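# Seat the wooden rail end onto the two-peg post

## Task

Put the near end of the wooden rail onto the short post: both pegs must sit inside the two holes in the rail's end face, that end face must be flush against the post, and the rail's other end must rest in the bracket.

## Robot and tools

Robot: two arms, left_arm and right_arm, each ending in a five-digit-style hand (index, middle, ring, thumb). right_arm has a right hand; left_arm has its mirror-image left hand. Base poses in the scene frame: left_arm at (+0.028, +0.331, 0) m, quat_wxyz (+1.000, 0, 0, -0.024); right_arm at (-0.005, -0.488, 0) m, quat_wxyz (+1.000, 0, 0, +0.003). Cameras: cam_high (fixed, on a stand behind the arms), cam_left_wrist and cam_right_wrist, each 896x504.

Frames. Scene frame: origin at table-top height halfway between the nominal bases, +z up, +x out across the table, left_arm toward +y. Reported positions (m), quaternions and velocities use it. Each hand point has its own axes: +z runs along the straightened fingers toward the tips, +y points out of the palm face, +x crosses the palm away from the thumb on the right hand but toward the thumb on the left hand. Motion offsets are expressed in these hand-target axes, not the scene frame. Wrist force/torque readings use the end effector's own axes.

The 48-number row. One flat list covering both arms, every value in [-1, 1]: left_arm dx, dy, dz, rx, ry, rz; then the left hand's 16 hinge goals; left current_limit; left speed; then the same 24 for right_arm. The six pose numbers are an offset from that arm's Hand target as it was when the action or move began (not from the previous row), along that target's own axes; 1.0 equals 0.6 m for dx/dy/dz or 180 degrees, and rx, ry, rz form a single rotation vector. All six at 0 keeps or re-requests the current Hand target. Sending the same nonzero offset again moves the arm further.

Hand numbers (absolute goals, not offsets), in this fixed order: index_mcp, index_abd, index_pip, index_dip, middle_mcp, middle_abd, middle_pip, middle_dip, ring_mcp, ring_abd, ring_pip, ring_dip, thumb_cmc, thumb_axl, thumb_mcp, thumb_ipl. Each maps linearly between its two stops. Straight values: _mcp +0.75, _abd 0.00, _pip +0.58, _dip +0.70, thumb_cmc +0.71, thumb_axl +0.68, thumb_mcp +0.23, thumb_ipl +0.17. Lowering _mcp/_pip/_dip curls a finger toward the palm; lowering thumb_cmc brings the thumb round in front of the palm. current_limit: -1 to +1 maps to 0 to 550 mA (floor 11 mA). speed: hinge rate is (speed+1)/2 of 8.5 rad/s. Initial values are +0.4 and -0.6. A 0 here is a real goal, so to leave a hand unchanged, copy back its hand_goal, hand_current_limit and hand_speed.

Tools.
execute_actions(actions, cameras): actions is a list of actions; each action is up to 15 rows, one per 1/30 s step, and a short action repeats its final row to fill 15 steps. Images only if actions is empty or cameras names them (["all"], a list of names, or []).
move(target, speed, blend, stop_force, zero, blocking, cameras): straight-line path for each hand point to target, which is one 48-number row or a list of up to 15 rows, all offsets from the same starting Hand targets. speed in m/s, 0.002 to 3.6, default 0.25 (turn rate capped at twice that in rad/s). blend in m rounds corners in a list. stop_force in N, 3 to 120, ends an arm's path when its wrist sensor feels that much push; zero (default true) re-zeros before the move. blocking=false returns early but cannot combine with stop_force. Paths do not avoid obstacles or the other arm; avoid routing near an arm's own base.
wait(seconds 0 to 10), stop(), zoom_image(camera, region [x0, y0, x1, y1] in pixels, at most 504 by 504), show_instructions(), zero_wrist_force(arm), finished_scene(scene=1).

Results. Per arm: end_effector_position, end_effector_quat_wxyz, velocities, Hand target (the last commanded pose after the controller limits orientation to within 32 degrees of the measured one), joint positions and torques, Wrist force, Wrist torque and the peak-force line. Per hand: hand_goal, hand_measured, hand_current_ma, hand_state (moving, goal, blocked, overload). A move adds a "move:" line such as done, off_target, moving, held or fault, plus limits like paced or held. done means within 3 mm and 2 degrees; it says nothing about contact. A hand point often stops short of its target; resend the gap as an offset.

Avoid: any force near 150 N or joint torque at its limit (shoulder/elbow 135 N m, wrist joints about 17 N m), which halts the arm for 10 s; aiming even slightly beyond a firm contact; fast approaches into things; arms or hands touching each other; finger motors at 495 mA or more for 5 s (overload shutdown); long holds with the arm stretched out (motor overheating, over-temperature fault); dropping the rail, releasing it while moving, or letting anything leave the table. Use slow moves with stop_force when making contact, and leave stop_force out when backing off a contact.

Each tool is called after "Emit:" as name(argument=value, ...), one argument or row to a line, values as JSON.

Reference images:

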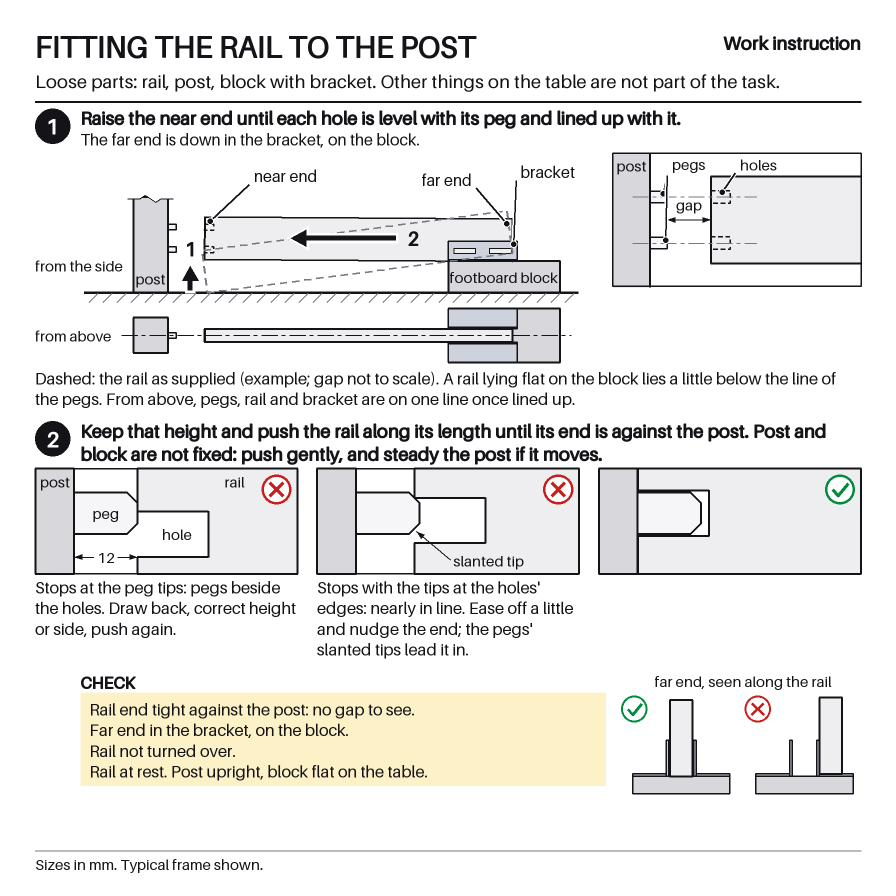

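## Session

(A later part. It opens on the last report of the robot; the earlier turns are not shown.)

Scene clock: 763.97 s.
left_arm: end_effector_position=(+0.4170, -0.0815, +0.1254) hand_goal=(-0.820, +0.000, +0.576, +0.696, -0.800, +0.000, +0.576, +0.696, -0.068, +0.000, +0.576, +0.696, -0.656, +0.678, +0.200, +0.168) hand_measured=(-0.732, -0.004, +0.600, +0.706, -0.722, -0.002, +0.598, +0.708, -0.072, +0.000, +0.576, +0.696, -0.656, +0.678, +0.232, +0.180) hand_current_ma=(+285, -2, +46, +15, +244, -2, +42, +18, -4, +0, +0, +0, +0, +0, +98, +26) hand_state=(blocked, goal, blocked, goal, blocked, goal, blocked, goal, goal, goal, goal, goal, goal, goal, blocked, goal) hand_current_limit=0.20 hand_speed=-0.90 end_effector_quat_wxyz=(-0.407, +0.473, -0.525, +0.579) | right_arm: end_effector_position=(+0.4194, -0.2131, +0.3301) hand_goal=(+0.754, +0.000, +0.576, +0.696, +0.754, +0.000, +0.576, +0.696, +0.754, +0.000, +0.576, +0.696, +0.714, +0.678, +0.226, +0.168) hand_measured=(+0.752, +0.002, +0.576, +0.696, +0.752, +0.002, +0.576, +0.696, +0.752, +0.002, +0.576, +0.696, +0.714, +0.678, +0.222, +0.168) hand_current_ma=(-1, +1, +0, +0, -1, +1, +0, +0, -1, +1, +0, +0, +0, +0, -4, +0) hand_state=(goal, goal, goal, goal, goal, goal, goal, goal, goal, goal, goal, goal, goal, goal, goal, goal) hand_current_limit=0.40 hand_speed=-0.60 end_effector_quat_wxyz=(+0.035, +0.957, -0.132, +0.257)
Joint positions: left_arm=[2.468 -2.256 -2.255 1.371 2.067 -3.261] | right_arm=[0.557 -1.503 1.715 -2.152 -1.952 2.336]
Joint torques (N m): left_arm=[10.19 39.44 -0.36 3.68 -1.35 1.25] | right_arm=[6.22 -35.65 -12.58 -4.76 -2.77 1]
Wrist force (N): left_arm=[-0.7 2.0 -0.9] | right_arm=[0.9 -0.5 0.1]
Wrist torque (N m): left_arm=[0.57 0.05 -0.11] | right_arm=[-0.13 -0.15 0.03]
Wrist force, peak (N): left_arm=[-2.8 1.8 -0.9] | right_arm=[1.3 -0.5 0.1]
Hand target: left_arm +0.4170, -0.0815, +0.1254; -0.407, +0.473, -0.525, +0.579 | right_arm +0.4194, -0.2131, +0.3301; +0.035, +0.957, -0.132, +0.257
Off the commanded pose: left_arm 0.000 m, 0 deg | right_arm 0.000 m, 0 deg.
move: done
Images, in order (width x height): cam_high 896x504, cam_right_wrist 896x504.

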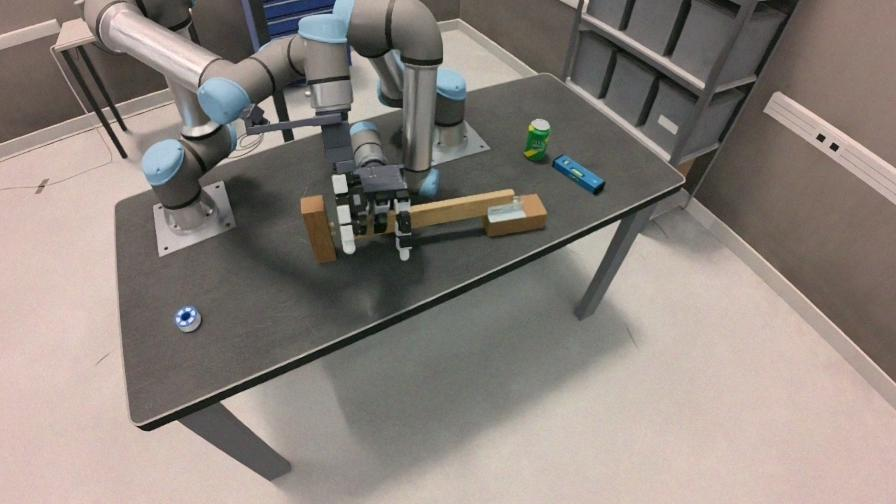

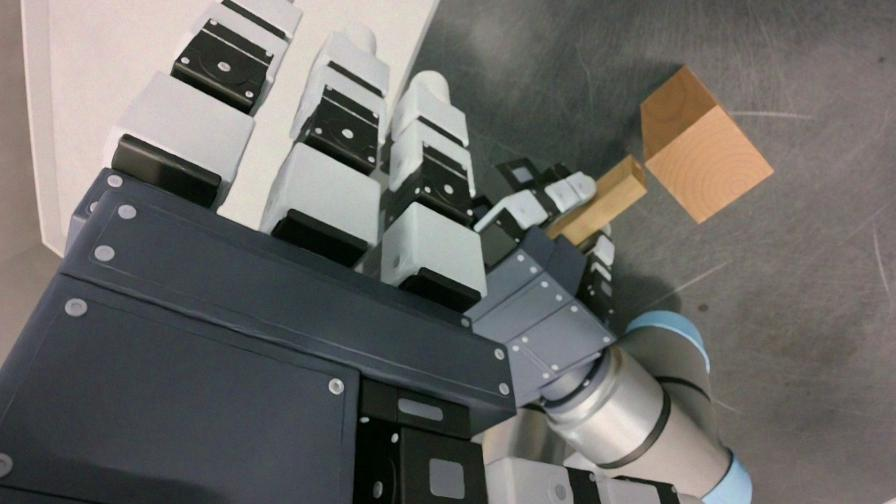

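Emit:
move(
  target=[
    [0.015,0.0018,0.0033,0,0,0,-0.82,0,0.576,0.696,-0.80,0,0.576,0.696,-0.068,0,0.576,0.696,-0.657,0.678,0.20,0.168,0.2,-0.9,0.1212,0.0016,0.07,0,-0.15,0,0.754,0,0.576,0.696,0.754,0,0.576,0.696,0.754,0,0.576,0.696,0.714,0.678,0.226,0.168,0.4,-0.6],
    [0.015,0.0018,0.0033,0,0,0,-0.82,0,0.576,0.696,-0.80,0,0.576,0.696,-0.068,0,0.576,0.696,-0.657,0.678,0.20,0.168,0.2,-0.9,-0.0288,0.0016,0.330,0,-0.1667,0,0.754,0,0.576,0.696,0.754,0,0.576,0.696,0.754,0,0.576,0.696,0.714,0.678,0.226,0.168,0.4,-0.6],
  ],
  speed=[0.25,0.2],
  blend=[0.02,0],
  cameras=["cam_high","cam_right_wrist"],
)

Emit:
zoom_image(
  camera="cam_right_wrist",
  region=[600, 150, 760, 310],
)

Scene clock: 862.83 s.
left_arm: end_effector_position=(+0.4169, -0.0908, +0.1254) hand_goal=(-0.820, +0.000, +0.576, +0.696, -0.800, +0.000, +0.576, +0.696, -0.068, +0.000, +0.576, +0.696, -0.656, +0.678, +0.200, +0.168) hand_measured=(-0.732, -0.004, +0.600, +0.706, -0.724, -0.002, +0.598, +0.708, -0.072, +0.000, +0.576, +0.696, -0.656, +0.678, +0.234, +0.180) hand_current_ma=(+285, -2, +47, +15, +238, -2, +42, +18, -4, +0, +0, +0, +0, +0, +99, +27) hand_state=(blocked, goal, blocked, goal, blocked, goal, blocked, goal, goal, goal, goal, goal, goal, goal, blocked, goal) hand_current_limit=0.20 hand_speed=-0.90 end_effector_quat_wxyz=(-0.407, +0.473, -0.525, +0.579) | right_arm: end_effector_position=(+0.4996, -0.2370, +0.1664) hand_goal=(+0.754, +0.000, +0.576, +0.696, +0.754, +0.000, +0.576, +0.696, +0.754, +0.000, +0.576, +0.696, +0.714, +0.678, +0.226, +0.168) hand_measured=(+0.752, +0.002, +0.576, +0.696, +0.752, +0.002, +0.576, +0.696, +0.752, +0.002, +0.576, +0.696, +0.714, +0.678, +0.220, +0.168) hand_current_ma=(-1, +1, +0, +0, -1, +1, +0, +0, -1, +1, +0, +0, +0, +0, -6, +0) hand_state=(goal, goal, goal, goal, goal, goal, goal, goal, goal, goal, goal, goal, goal, goal, goal, goal) hand_current_limit=0.40 hand_speed=-0.60 end_effector_quat_wxyz=(+0.000, +0.991, -0.136, +0.002)
Joint positions: left_arm=[2.448 -2.262 -2.231 1.353 2.087 -3.261] | right_arm=[0.32 -1.169 1.584 -1.989 -1.573 2.172]
Joint torques (N m): left_arm=[9.3 35.89 0.53 3.83 -1.71 1.49] | right_arm=[0.91 -48.66 -35.52 -0.8 0.9 -1.15]
Motor temperatures (°C): left_arm=[29 27 28 37 40 40] | right_arm=[33 28 37 36 43 38]
Wrist force (N): left_arm=[-1.4 1.6 -1.0] | right_arm=[1.8 0.2 -0.2]
Wrist torque (N m): left_arm=[0.59 0.10 -0.10] | right_arm=[-0.11 -0.28 0.33]
Wrist force, peak (N): left_arm=[-1.6 2.2 -0.9] | right_arm=[0.7 0.9 10.0]
Hand target: left_arm +0.4169, -0.0908, +0.1254; -0.407, +0.473, -0.525, +0.579 | right_arm +0.4996, -0.2369, +0.1665; +0.000, +0.991, -0.136, +0.002 (not the last commanded pose)
Off the commanded pose: left_arm 0.000 m, 0 deg | right_arm 0.016 m, 0 deg.
move: held (right_arm; a check stopped the path); limits=held
pose unreachable (right arm): on one or more control steps of this call, first in action 0 (counted from 0), this arm could not follow its commanded pose, so it was not sent that pose on those steps. It may still have moved: this result reports where it is.
cause: moving toward the commanded pose would bring a part of the arm too close to another arm (a part of this arm just beyond joint 6 (wrist 3) and a part of the left arm just beyond its joint 6 (wrist 3), 14 mm apart when this arm was first held).
Images, in order (width x height): cam_high 896x504, cam_right_wrist 896x504.

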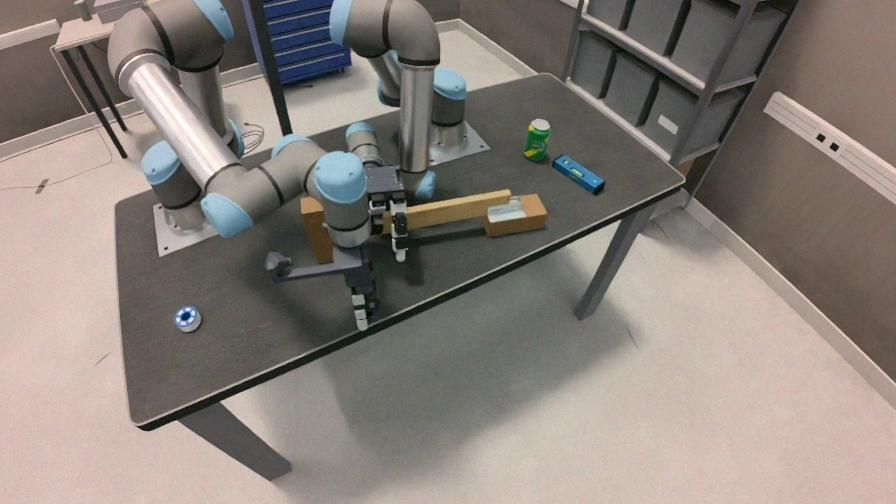

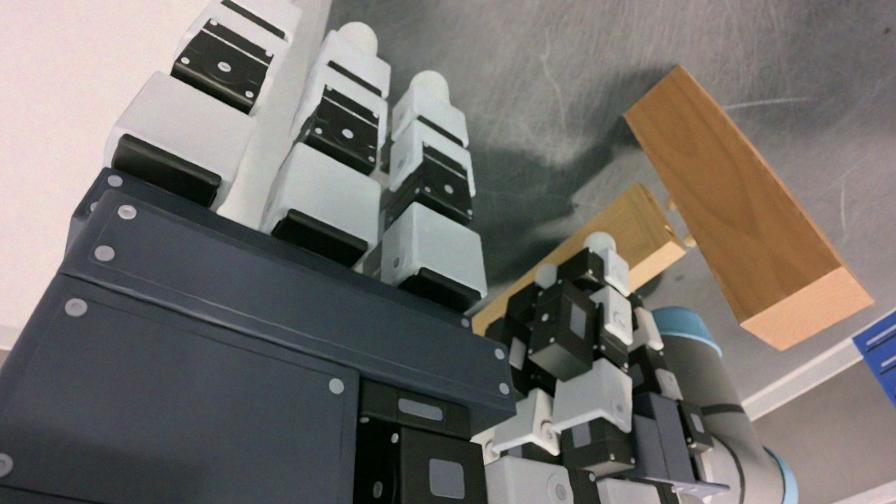

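Scaled by 3.150 from the camera's 896x504 image, which has a finer 1280x720 frame.

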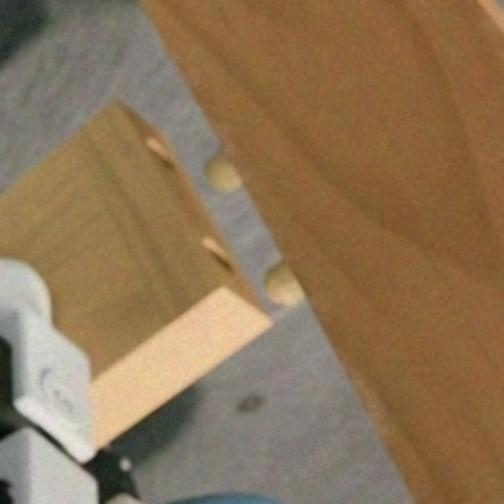

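Emit:
move(
  target=[0.0021,-0.0174,0,0,0,-0.0092,-0.82,0,0.576,0.696,-0.80,0,0.576,0.696,-0.068,0,0.576,0.696,-0.657,0.678,0.20,0.168,0.2,-0.9,0,0,0,0,0,0,0.754,0,0.576,0.696,0.754,0,0.576,0.696,0.754,0,0.576,0.696,0.714,0.678,0.226,0.168,0.4,-0.6],
  speed=0.05,
  cameras=["cam_high","cam_right_wrist"],
)

Emit:
zoom_image(
  camera="cam_right_wrist",
  region=[600, 150, 760, 310],
)

Emit:
zoom_image(
  camera="cam_high",
  region=[400, 160, 560, 260],
)

Scene clock: 921.47 s.
left_arm: end_effector_position=(+0.4169, -0.0907, +0.1359) hand_goal=(-0.820, +0.000, +0.576, +0.696, -0.800, +0.000, +0.576, +0.696, -0.068, +0.000, +0.576, +0.696, -0.656, +0.678, +0.200, +0.168) hand_measured=(-0.734, -0.004, +0.600, +0.706, -0.724, -0.002, +0.598, +0.708, -0.072, +0.000, +0.576, +0.696, -0.656, +0.678, +0.234, +0.180) hand_current_ma=(+282, -2, +47, +15, +238, -2, +42, +18, -4, +0, +0, +0, +0, +0, +100, +27) hand_state=(blocked, goal, blocked, goal, blocked, goal, blocked, goal, goal, goal, goal, goal, goal, goal, blocked, goal) hand_current_limit=0.20 hand_speed=-0.90 end_effector_quat_wxyz=(-0.399, +0.480, -0.519, +0.584) end_effector_velocity=(+0.000, +0.000, -0.001) end_effector_angular_velocity=(+0.005, -0.002, +0.000) | right_arm: end_effector_position=(+0.4996, -0.2369, +0.1665) hand_goal=(+0.754, +0.000, +0.576, +0.696, +0.754, +0.000, +0.576, +0.696, +0.754, +0.000, +0.576, +0.696, +0.714, +0.678, +0.226, +0.168) hand_measured=(+0.752, +0.002, +0.576, +0.696, +0.752, +0.002, +0.576, +0.696, +0.752, +0.002, +0.576, +0.696, +0.714, +0.678, +0.220, +0.168) hand_current_ma=(-1, +1, +0, +0, -1, +1, +0, +0, -1, +1, +0, +0, +0, +0, -6, +0) hand_state=(goal, goal, goal, goal, goal, goal, goal, goal, goal, goal, goal, goal, goal, goal, goal, goal) hand_current_limit=0.40 hand_speed=-0.60 end_effector_quat_wxyz=(+0.000, +0.991, -0.136, +0.002)
Joint positions: left_arm=[2.454 -2.233 -2.24 1.332 2.081 -3.29] | right_arm=[0.321 -1.169 1.584 -1.989 -1.574 2.172]
Joint velocities: left_arm=[0 -0.002 0.001 0.002 0.001 0.006] | right_arm=[within noise]
Joint torques (N m): left_arm=[-0.03 23.43 10.64 3.93 -0.39 1.42] | right_arm=[5.91 -48.68 -36.35 -0.86 -1.79 0.84]
Wrist force (N): left_arm=[-1.3 1.5 -0.8] | right_arm=[1.8 -0.1 -0.1]
Wrist torque (N m): left_arm=[0.57 0.11 0.02] | right_arm=[-0.15 -0.28 0.32]
Wrist force, peak (N): left_arm=[-1.7 2.2 -0.9] | right_arm=[2.3 0.2 0.1]
Hand target: left_arm +0.4169, -0.0908, +0.1359; -0.399, +0.480, -0.518, +0.584 | right_arm +0.4996, -0.2369, +0.1665; +0.000, +0.991, -0.136, +0.002
Off the commanded pose: left_arm 0.000 m, 0 deg | right_arm 0.000 m, 0 deg.
move: done
Images, in order (width x height): cam_high 896x504, cam_right_wrist 896x504.

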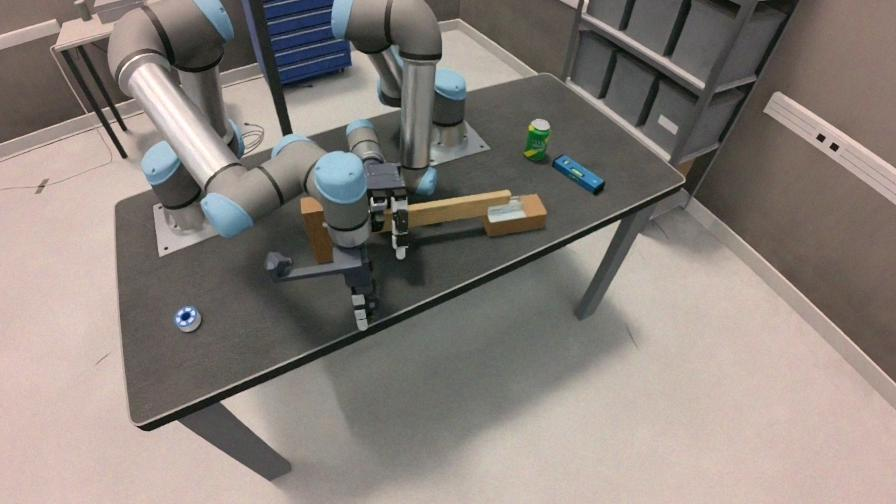

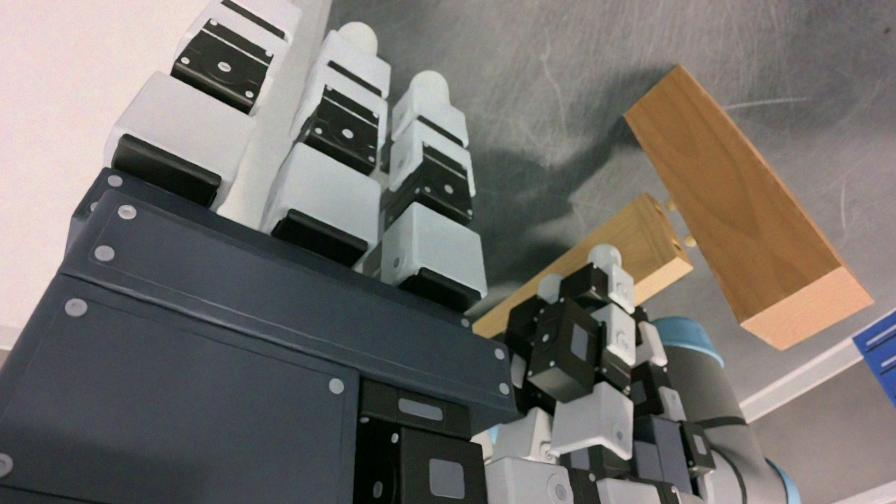

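Scaled by 3.150 from the camera's 896x504 image, which has a finer 1280x720 frame.

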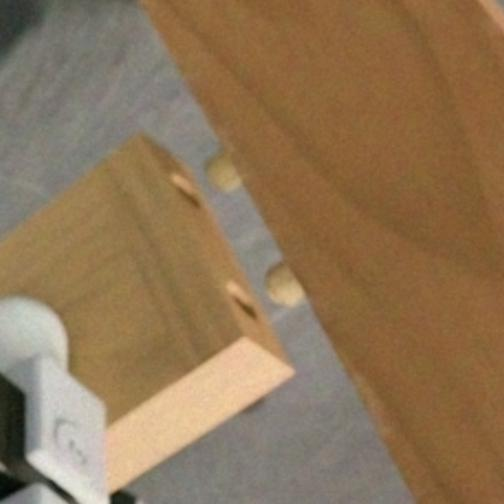

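Scaled by 3.150 from the camera's 896x504 image, which has a finer 1280x720 frame.

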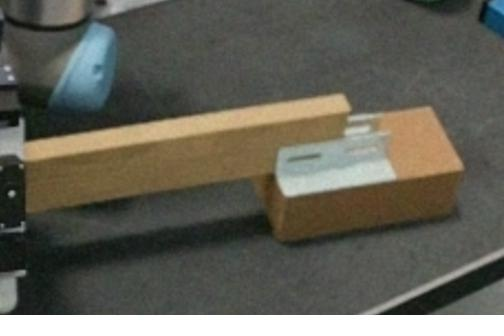

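Emit:
execute_actions(
  actions=[],
)

Scene clock: 941.23 s.
left_arm: end_effector_position=(+0.4169, -0.0908, +0.1359) hand_goal=(-0.820, +0.000, +0.576, +0.696, -0.800, +0.000, +0.576, +0.696, -0.068, +0.000, +0.576, +0.696, -0.656, +0.678, +0.200, +0.168) hand_measured=(-0.734, -0.004, +0.600, +0.706, -0.724, -0.002, +0.598, +0.708, -0.072, +0.000, +0.576, +0.696, -0.656, +0.678, +0.234, +0.180) hand_current_ma=(+282, -2, +47, +15, +238, -2, +42, +18, -4, +0, +0, +0, +0, +0, +100, +27) hand_state=(blocked, goal, blocked, goal, blocked, goal, blocked, goal, goal, goal, goal, goal, goal, goal, blocked, goal) hand_current_limit=0.20 hand_speed=-0.90 end_effector_quat_wxyz=(-0.399, +0.480, -0.518, +0.584) | right_arm: end_effector_position=(+0.4996, -0.2369, +0.1665) hand_goal=(+0.754, +0.000, +0.576, +0.696, +0.754, +0.000, +0.576, +0.696, +0.754, +0.000, +0.576, +0.696, +0.714, +0.678, +0.226, +0.168) hand_measured=(+0.752, +0.002, +0.576, +0.696, +0.752, +0.002, +0.576, +0.696, +0.752, +0.002, +0.576, +0.696, +0.714, +0.678, +0.220, +0.168) hand_current_ma=(-1, +1, +0, +0, -1, +1, +0, +0, -1, +1, +0, +0, +0, +0, -6, +0) hand_state=(goal, goal, goal, goal, goal, goal, goal, goal, goal, goal, goal, goal, goal, goal, goal, goal) hand_current_limit=0.40 hand_speed=-0.60 end_effector_quat_wxyz=(+0.000, +0.991, -0.136, +0.002)
Joint positions: left_arm=[2.454 -2.233 -2.24 1.333 2.081 -3.29] | right_arm=[0.321 -1.169 1.584 -1.989 -1.574 2.172]
Joint velocities: within noise
Joint torques (N m): left_arm=[-9.07 24.41 16.25 3.7 1.85 1.5] | right_arm=[5.78 -48.87 -36.52 -0.74 -1.66 0.78]
Motor temperatures (°C): left_arm=[29 27 28 37 40 40] | right_arm=[32 28 37 36 43 38]
Wrist force (N): left_arm=[-1.4 2.3 -0.9] | right_arm=[1.9 -0.2 -0.2]
Wrist torque (N m): left_arm=[0.59 0.12 0.01] | right_arm=[-0.17 -0.30 0.33]
Wrist force, peak (N): left_arm=[-1.3 2.5 -0.8] | right_arm=[2.2 0.1 0.0]
Hand target: left_arm +0.4169, -0.0908, +0.1359; -0.399, +0.480, -0.518, +0.584 | right_arm +0.4996, -0.2369, +0.1665; +0.000, +0.991, -0.136, +0.002
Off the commanded pose: left_arm 0.000 m, 0 deg | right_arm 0.000 m, 0 deg.

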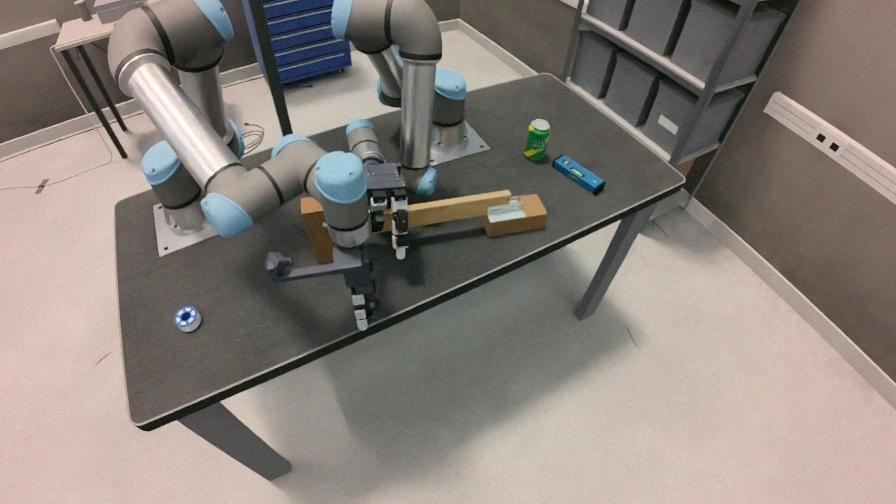

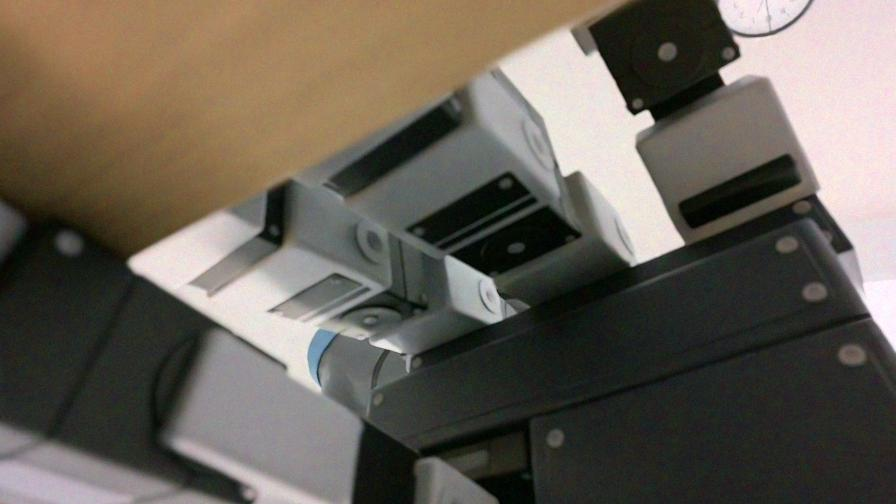

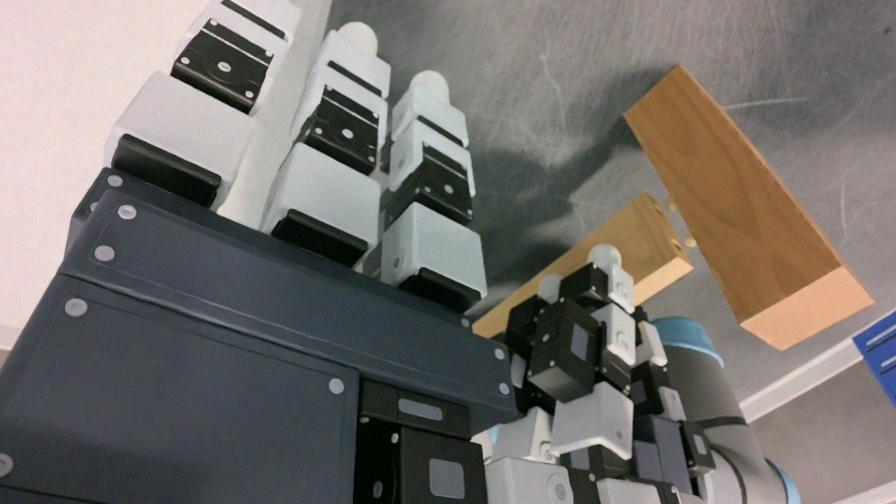

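Emit:
zoom_image(
  camera="cam_right_wrist",
  region=[620, 170, 732, 290],
)

Emit:
zoom_image(
  camera="cam_high",
  region=[470, 170, 560, 245],
)

Scaled by 4.200 from the camera's 896x504 image, which has a finer 1280x720 frame.

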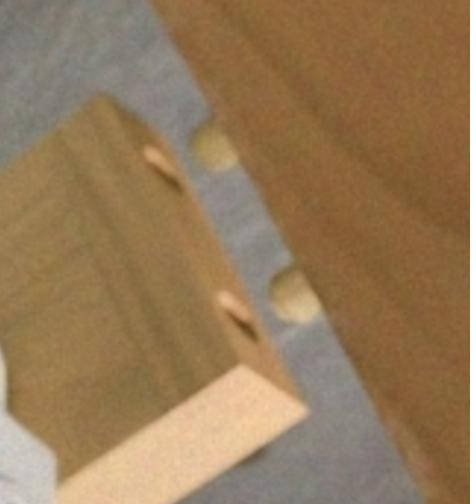

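Scaled by 5.600 from the camera's 896x504 image, which has a finer 1280x720 frame.

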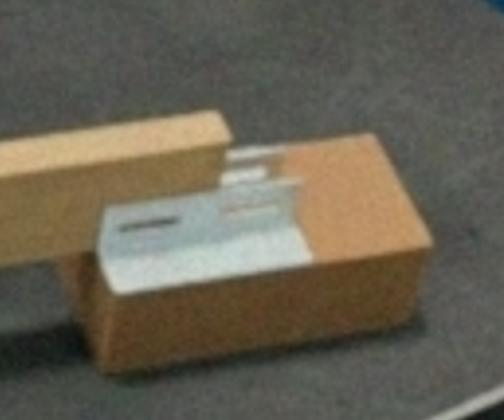

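Emit:
move(
  target=[
    [0.00066,-0.00445,0,0,0,-0.0024,-0.82,0,0.576,0.696,-0.80,0,0.576,0.696,-0.068,0,0.576,0.696,-0.657,0.678,0.20,0.168,0.2,-0.9, 0,-0.0021,-0.2727,0,0.1,0,0.754,0,0.576,0.696,0.754,0,0.576,0.696,0.754,0,0.576,0.696,0.714,0.678,0.226,0.168,0.4,-0.6],
    [0.00066,-0.00445,0,0,0,-0.0024,-0.82,0,0.576,0.696,-0.80,0,0.576,0.696,-0.068,0,0.576,0.696,-0.657,0.678,0.20,0.168,0.2,-0.9, -0.1395,-0.0021,-0.2727,0,0.1667,0,0.754,0,0.576,0.696,0.754,0,0.576,0.696,0.754,0,0.576,0.696,0.714,0.678,0.226,0.168,0.4,-0.6],
  ],
  speed=0.25,
  blend=0.03,
  cameras=["cam_right_wrist","cam_high"],
)

Emit:
zoom_image(
  camera="cam_high",
  region=[290, 180, 410, 280],
)

Scene clock: 986.10 s.
left_arm: end_effector_position=(+0.4169, -0.0908, +0.1386) hand_goal=(-0.820, +0.000, +0.576, +0.696, -0.800, +0.000, +0.576, +0.696, -0.068, +0.000, +0.576, +0.696, -0.656, +0.678, +0.200, +0.168) hand_measured=(-0.734, -0.004, +0.600, +0.706, -0.724, -0.002, +0.598, +0.708, -0.072, +0.000, +0.576, +0.696, -0.656, +0.678, +0.234, +0.180) hand_current_ma=(+281, -2, +47, +15, +238, -2, +42, +18, -4, +0, +0, +0, +0, +0, +100, +27) hand_state=(blocked, goal, blocked, goal, blocked, goal, blocked, goal, goal, goal, goal, goal, goal, goal, blocked, goal) hand_current_limit=0.20 hand_speed=-0.90 end_effector_quat_wxyz=(-0.396, +0.482, -0.517, +0.586) | right_arm: end_effector_position=(+0.4263, -0.2154, +0.3296) hand_goal=(+0.754, +0.000, +0.576, +0.696, +0.754, +0.000, +0.576, +0.696, +0.754, +0.000, +0.576, +0.696, +0.714, +0.678, +0.226, +0.168) hand_measured=(+0.752, +0.002, +0.576, +0.696, +0.752, +0.004, +0.576, +0.696, +0.752, +0.002, +0.576, +0.696, +0.714, +0.678, +0.222, +0.168) hand_current_ma=(-1, +2, +0, +0, -1, +2, +0, +0, -1, +2, +0, +0, +0, +0, -5, +0) hand_state=(goal, goal, goal, goal, goal, goal, goal, goal, goal, goal, goal, goal, goal, goal, goal, goal) hand_current_limit=0.40 hand_speed=-0.60 end_effector_quat_wxyz=(+0.034, +0.959, -0.132, +0.248)
Joint positions: left_arm=[2.455 -2.225 -2.242 1.327 2.08 -3.297] | right_arm=[0.54 -1.493 1.699 -2.139 -1.933 2.325]
Joint torques (N m): left_arm=[8.59 32.93 3.25 0.67 -1.44 0.22] | right_arm=[-6.91 -21.56 -38.39 -1.12 1.2 -1.36]
Wrist force (N): left_arm=[-1.6 2.4 -0.8] | right_arm=[0.8 -0.4 -0.1]
Wrist torque (N m): left_arm=[0.60 0.13 0.02] | right_arm=[-0.11 -0.14 0.11]
Wrist force, peak (N): left_arm=[-1.6 2.5 -0.8] | right_arm=[-5.9 -4.8 -4.3]
Hand target: left_arm +0.4169, -0.0908, +0.1386; -0.396, +0.482, -0.517, +0.586 | right_arm +0.4263, -0.2153, +0.3296; +0.034, +0.959, -0.132, +0.248 (not the last commanded pose)
Off the commanded pose: left_arm 0.000 m, 0 deg | right_arm 0.008 m, 1 deg.
move: held (right_arm; a check stopped the path); limits=held
pose unreachable (right arm): on one or more control steps of this call, first in action 0 (counted from 0), this arm could not follow its commanded pose, so it was not sent that pose on those steps. It may still have moved: this result reports where it is.
cause: moving toward the commanded pose would bring two parts of the arm too close to each other (joints 4 (wrist 1) to 6 (wrist 3) lie between them).
Images, in order (width x height): cam_high 896x504, cam_right_wrist 896x504.

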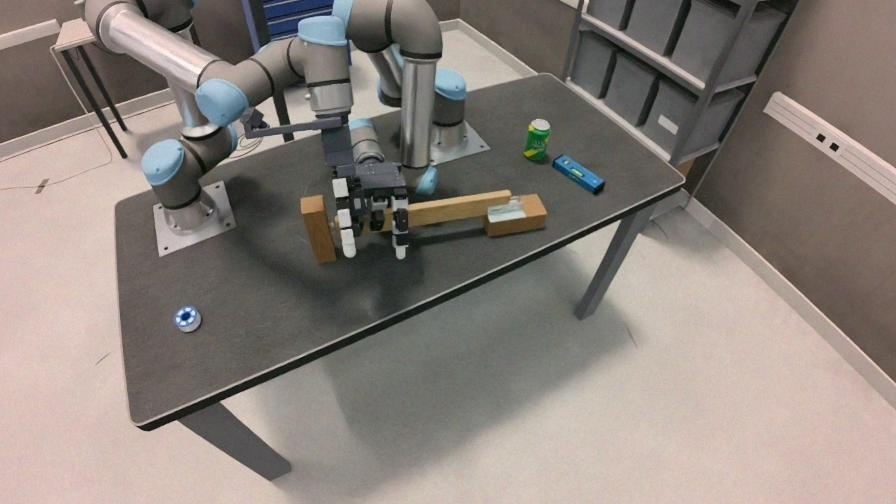

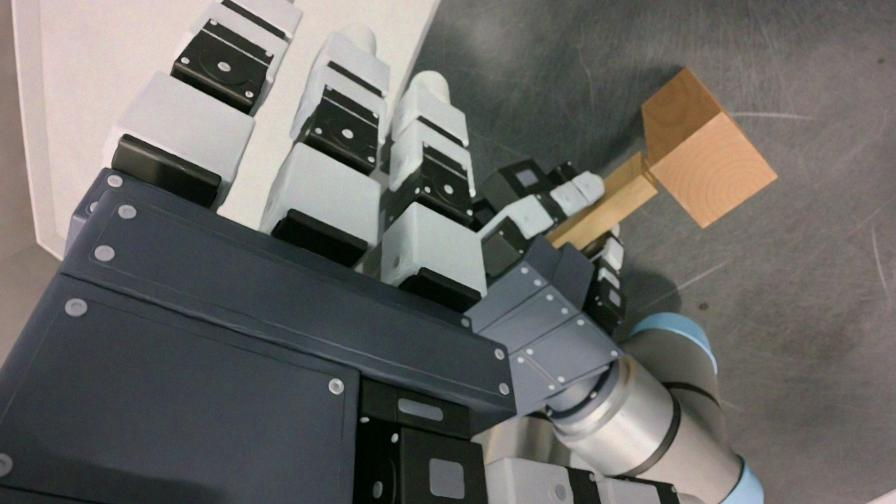

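Scaled by 4.200 from the camera's 896x504 image, which has a finer 1280x720 frame.

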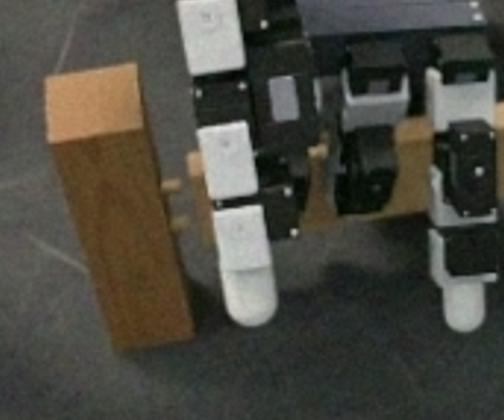

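Emit:
zoom_image(
  camera="cam_right_wrist",
  region=[590, 50, 790, 240],
)

Emit:
zoom_image(
  camera="cam_right_wrist",
  region=[600, 130, 700, 230],
)

Scaled by 2.520 from the camera's 896x504 image, which has a finer 1280x720 frame.

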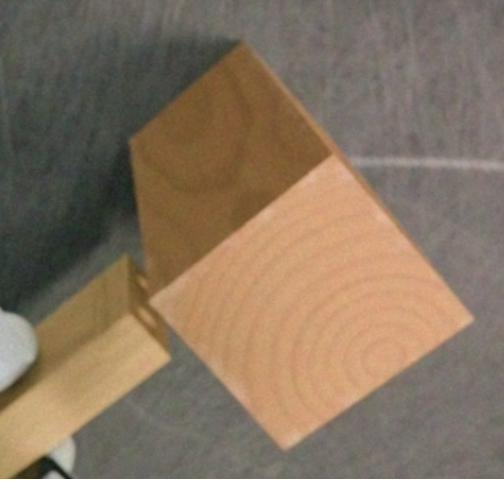

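Scaled by 5.040 from the camera's 896x504 image, which has a finer 1280x720 frame.

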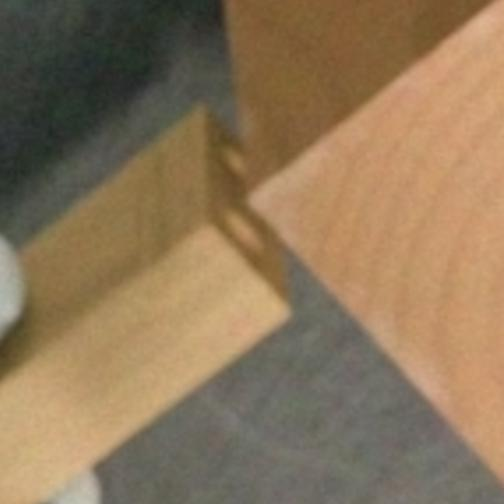

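Emit:
zoom_image(
  camera="cam_right_wrist",
  region=[540, 130, 680, 280],
)

Emit:
zoom_image(
  camera="cam_right_wrist",
  region=[635, 95, 790, 240],
)

Scaled by 3.360 from the camera's 896x504 image, which has a finer 1280x720 frame.

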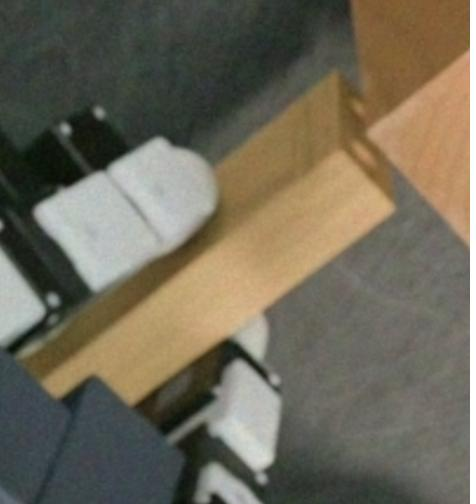

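Scaled by 3.252 from the camera's 896x504 image, which has a finer 1280x720 frame.

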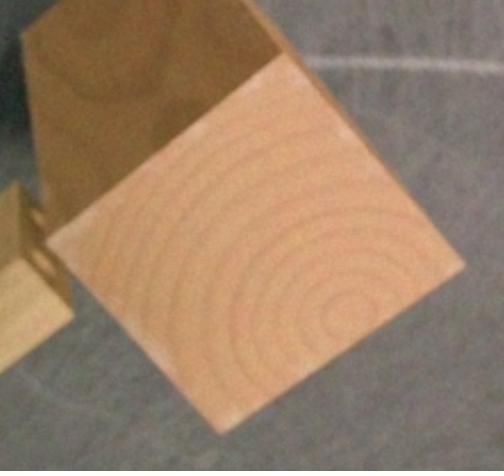

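Emit:
move(
  target=[
    [0,0,0.0005,0,0,0,-0.82,0,0.576,0.696,-0.80,0,0.576,0.696,-0.068,0,0.576,0.696,-0.657,0.678,0.20,0.168,0.2,-0.9, 0.1113,0.0015,0.0617,0,-0.0644,0,0.754,0,0.576,0.696,0.754,0,0.576,0.696,0.754,0,0.576,0.696,0.714,0.678,0.226,0.168,0.4,-0.6],
    [0,0,0.0005,0,0,0,-0.82,0,0.576,0.696,-0.80,0,0.576,0.696,-0.068,0,0.576,0.696,-0.657,0.678,0.20,0.168,0.2,-0.9, -0.0205,0.0015,0.2993,0,-0.1611,0,0.754,0,0.576,0.696,0.754,0,0.576,0.696,0.754,0,0.576,0.696,0.714,0.678,0.226,0.168,0.4,-0.6],
  ],
  speed=0.25,
  blend=0.02,
  cameras=["cam_right_wrist","cam_high"],
)

Emit:
zoom_image(
  camera="cam_right_wrist",
  region=[620, 170, 732, 290],
)

Scene clock: 1115.73 s.
left_arm: end_effector_position=(+0.4172, -0.0908, +0.1386) hand_goal=(-0.820, +0.000, +0.576, +0.696, -0.800, +0.000, +0.576, +0.696, -0.068, +0.000, +0.576, +0.696, -0.656, +0.678, +0.200, +0.168) hand_measured=(-0.734, -0.004, +0.600, +0.706, -0.724, -0.002, +0.598, +0.708, -0.072, +0.000, +0.576, +0.696, -0.656, +0.678, +0.234, +0.180) hand_current_ma=(+281, -2, +47, +15, +238, -2, +42, +18, -4, +0, +0, +0, +0, +0, +101, +27) hand_state=(blocked, goal, blocked, goal, blocked, goal, blocked, goal, goal, goal, goal, goal, goal, goal, blocked, goal) hand_current_limit=0.20 hand_speed=-0.90 end_effector_quat_wxyz=(-0.396, +0.482, -0.517, +0.586) | right_arm: end_effector_position=(+0.4997, -0.2367, +0.1667) hand_goal=(+0.754, +0.000, +0.576, +0.696, +0.754, +0.000, +0.576, +0.696, +0.754, +0.000, +0.576, +0.696, +0.714, +0.678, +0.226, +0.168) hand_measured=(+0.752, +0.002, +0.576, +0.696, +0.752, +0.002, +0.576, +0.696, +0.752, +0.002, +0.576, +0.696, +0.714, +0.678, +0.222, +0.168) hand_current_ma=(-2, +1, +0, +0, -2, +2, +0, +0, -2, +1, +0, +0, +0, +0, -5, +0) hand_state=(goal, goal, goal, goal, goal, goal, goal, goal, goal, goal, goal, goal, goal, goal, goal, goal) hand_current_limit=0.40 hand_speed=-0.60 end_effector_quat_wxyz=(-0.001, +0.991, -0.137, +0.001)
Joint positions: left_arm=[2.456 -2.226 -2.242 1.327 2.079 -3.297] | right_arm=[0.32 -1.169 1.581 -1.985 -1.57 2.171]
Joint torques (N m): left_arm=[10.87 24.21 16.07 -0.41 -1.4 1.38] | right_arm=[3.11 -33.96 -36.52 -0.64 0.49 0.64]
Wrist force (N): left_arm=[-0.9 1.8 -0.8] | right_arm=[1.7 0.0 -0.3]
Wrist torque (N m): left_arm=[0.56 0.09 0.00] | right_arm=[-0.12 -0.27 0.32]
Wrist force, peak (N): left_arm=[-1.7 2.6 -0.9] | right_arm=[3.7 0.5 -1.1]
Hand target: left_arm +0.4172, -0.0908, +0.1386; -0.396, +0.482, -0.517, +0.586 | right_arm +0.4997, -0.2367, +0.1666; -0.001, +0.991, -0.137, +0.000
Off the commanded pose: left_arm 0.000 m, 0 deg | right_arm 0.000 m, 0 deg.
move: done
Images, in order (width x height): cam_high 896x504, cam_right_wrist 896x504.

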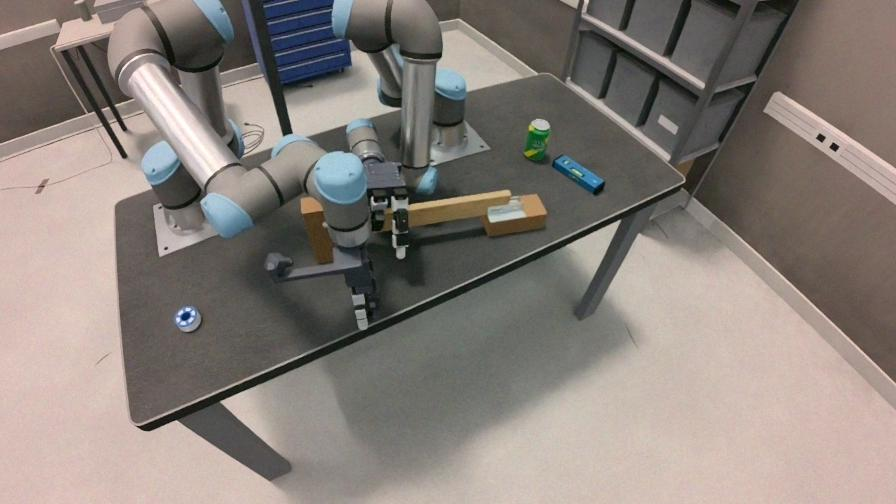

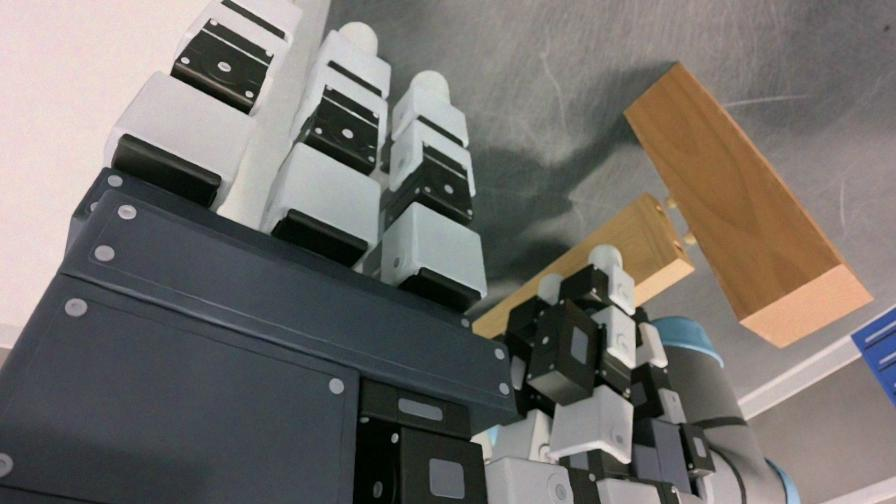

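Scaled by 4.200 from the camera's 896x504 image, which has a finer 1280x720 frame.

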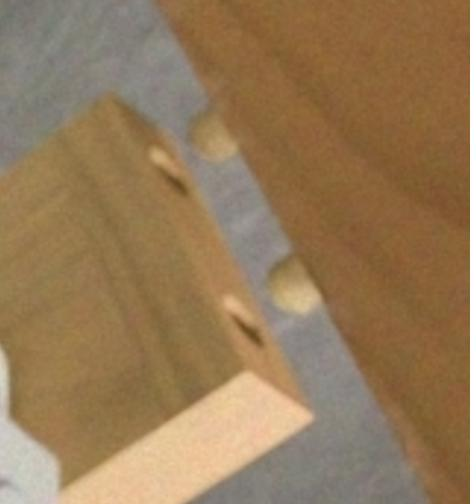

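Emit:
move(
  target=[0.00988,0.00156,0.0002,0,0,0,-0.82,0,0.576,0.696,-0.80,0,0.576,0.696,-0.068,0,0.576,0.696,-0.657,0.678,0.20,0.168,0.2,-0.9, 0,0,0,0,0,0,0.754,0,0.576,0.696,0.754,0,0.576,0.696,0.754,0,0.576,0.696,0.714,0.678,0.226,0.168,0.4,-0.6],
  speed=0.02,
  cameras=["cam_right_wrist","cam_high"],
)

Emit:
zoom_image(
  camera="cam_right_wrist",
  region=[620, 170, 732, 290],
)

Scene clock: 1133.00 s.
left_arm: end_effector_position=(+0.4165, -0.0941, +0.1386) hand_goal=(-0.820, +0.000, +0.576, +0.696, -0.800, +0.000, +0.576, +0.696, -0.068, +0.000, +0.576, +0.696, -0.656, +0.678, +0.200, +0.168) hand_measured=(-0.734, -0.004, +0.602, +0.708, -0.724, -0.004, +0.598, +0.708, -0.072, +0.000, +0.576, +0.696, -0.656, +0.678, +0.234, +0.180) hand_current_ma=(+281, -3, +49, +16, +234, -2, +42, +18, -4, +0, +0, +0, +0, +0, +101, +27) hand_state=(blocked, goal, blocked, goal, blocked, goal, blocked, goal, goal, goal, goal, goal, goal, goal, blocked, goal) hand_current_limit=0.20 hand_speed=-0.90 end_effector_quat_wxyz=(-0.396, +0.482, -0.517, +0.586) | right_arm: end_effector_position=(+0.4997, -0.2367, +0.1666) hand_goal=(+0.754, +0.000, +0.576, +0.696, +0.754, +0.000, +0.576, +0.696, +0.754, +0.000, +0.576, +0.696, +0.714, +0.678, +0.226, +0.168) hand_measured=(+0.752, +0.002, +0.576, +0.696, +0.752, +0.002, +0.576, +0.696, +0.752, +0.002, +0.576, +0.696, +0.714, +0.678, +0.222, +0.168) hand_current_ma=(-2, +1, +0, +0, -2, +2, +0, +0, -2, +1, +0, +0, +0, +0, -5, +0) hand_state=(goal, goal, goal, goal, goal, goal, goal, goal, goal, goal, goal, goal, goal, goal, goal, goal) hand_current_limit=0.40 hand_speed=-0.60 end_effector_quat_wxyz=(-0.001, +0.991, -0.137, +0.000)
Joint positions: left_arm=[2.448 -2.228 -2.234 1.321 2.087 -3.297] | right_arm=[0.32 -1.168 1.581 -1.985 -1.57 2.171]
Joint torques (N m): left_arm=[-5.93 24.7 10.68 0.04 1.19 1.34] | right_arm=[5.69 -33.71 -36.75 -0.8 1.53 -1.29]
Wrist force (N): left_arm=[-1.2 1.7 -0.8] | right_arm=[2.0 0.0 -0.3]
Wrist torque (N m): left_arm=[0.55 0.10 0.02] | right_arm=[-0.13 -0.31 0.35]
Wrist force, peak (N): left_arm=[-1.7 2.4 -1.0] | right_arm=[2.3 0.1 -0.2]
Hand target: left_arm +0.4165, -0.0941, +0.1386; -0.396, +0.482, -0.517, +0.586 (not the last commanded pose) | right_arm +0.4997, -0.2367, +0.1666; -0.001, +0.991, -0.137, +0.000
Off the commanded pose: left_arm 0.003 m, 0 deg | right_arm 0.000 m, 0 deg.
move: held (left_arm; a check stopped the path); limits=held
pose unreachable (left arm): on one or more control steps of this call, first in action 0 (counted from 0), this arm could not follow its commanded pose, so it was not sent that pose on those steps. It may still have moved: this result reports where it is.
cause: moving toward the commanded pose would bring a part of the arm too close to another arm (a part of this arm just beyond joint 6 (wrist 3) and a part of the right arm just beyond its joint 6 (wrist 3), 6 mm apart when this arm was first held).
Images, in order (width x height): cam_high 896x504, cam_right_wrist 896x504.

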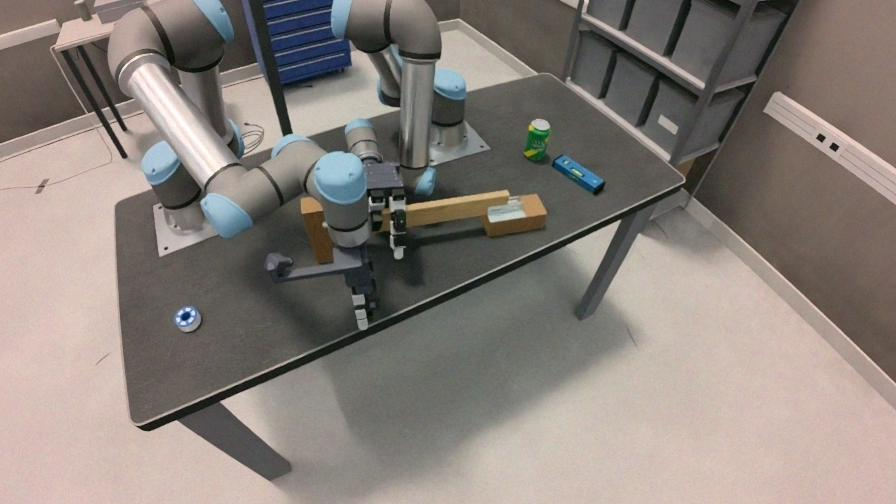

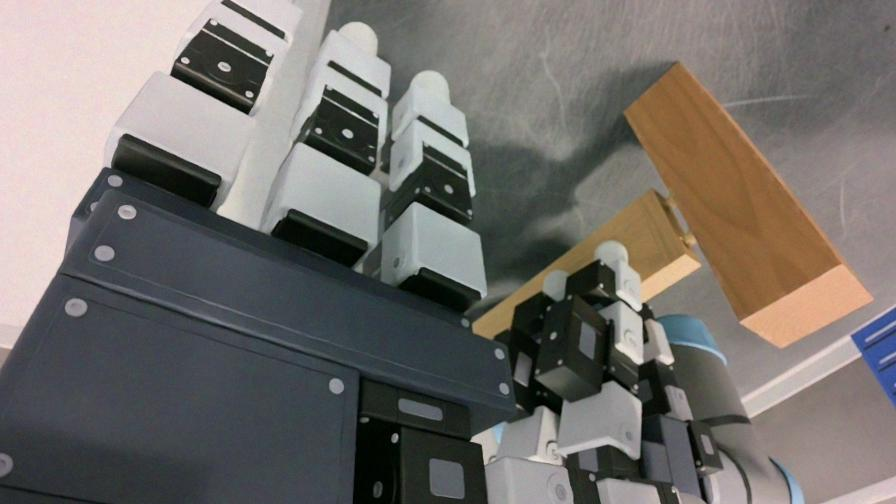

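Scaled by 4.200 from the camera's 896x504 image, which has a finer 1280x720 frame.

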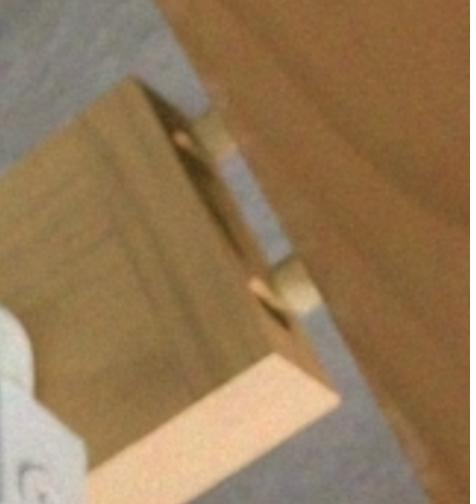

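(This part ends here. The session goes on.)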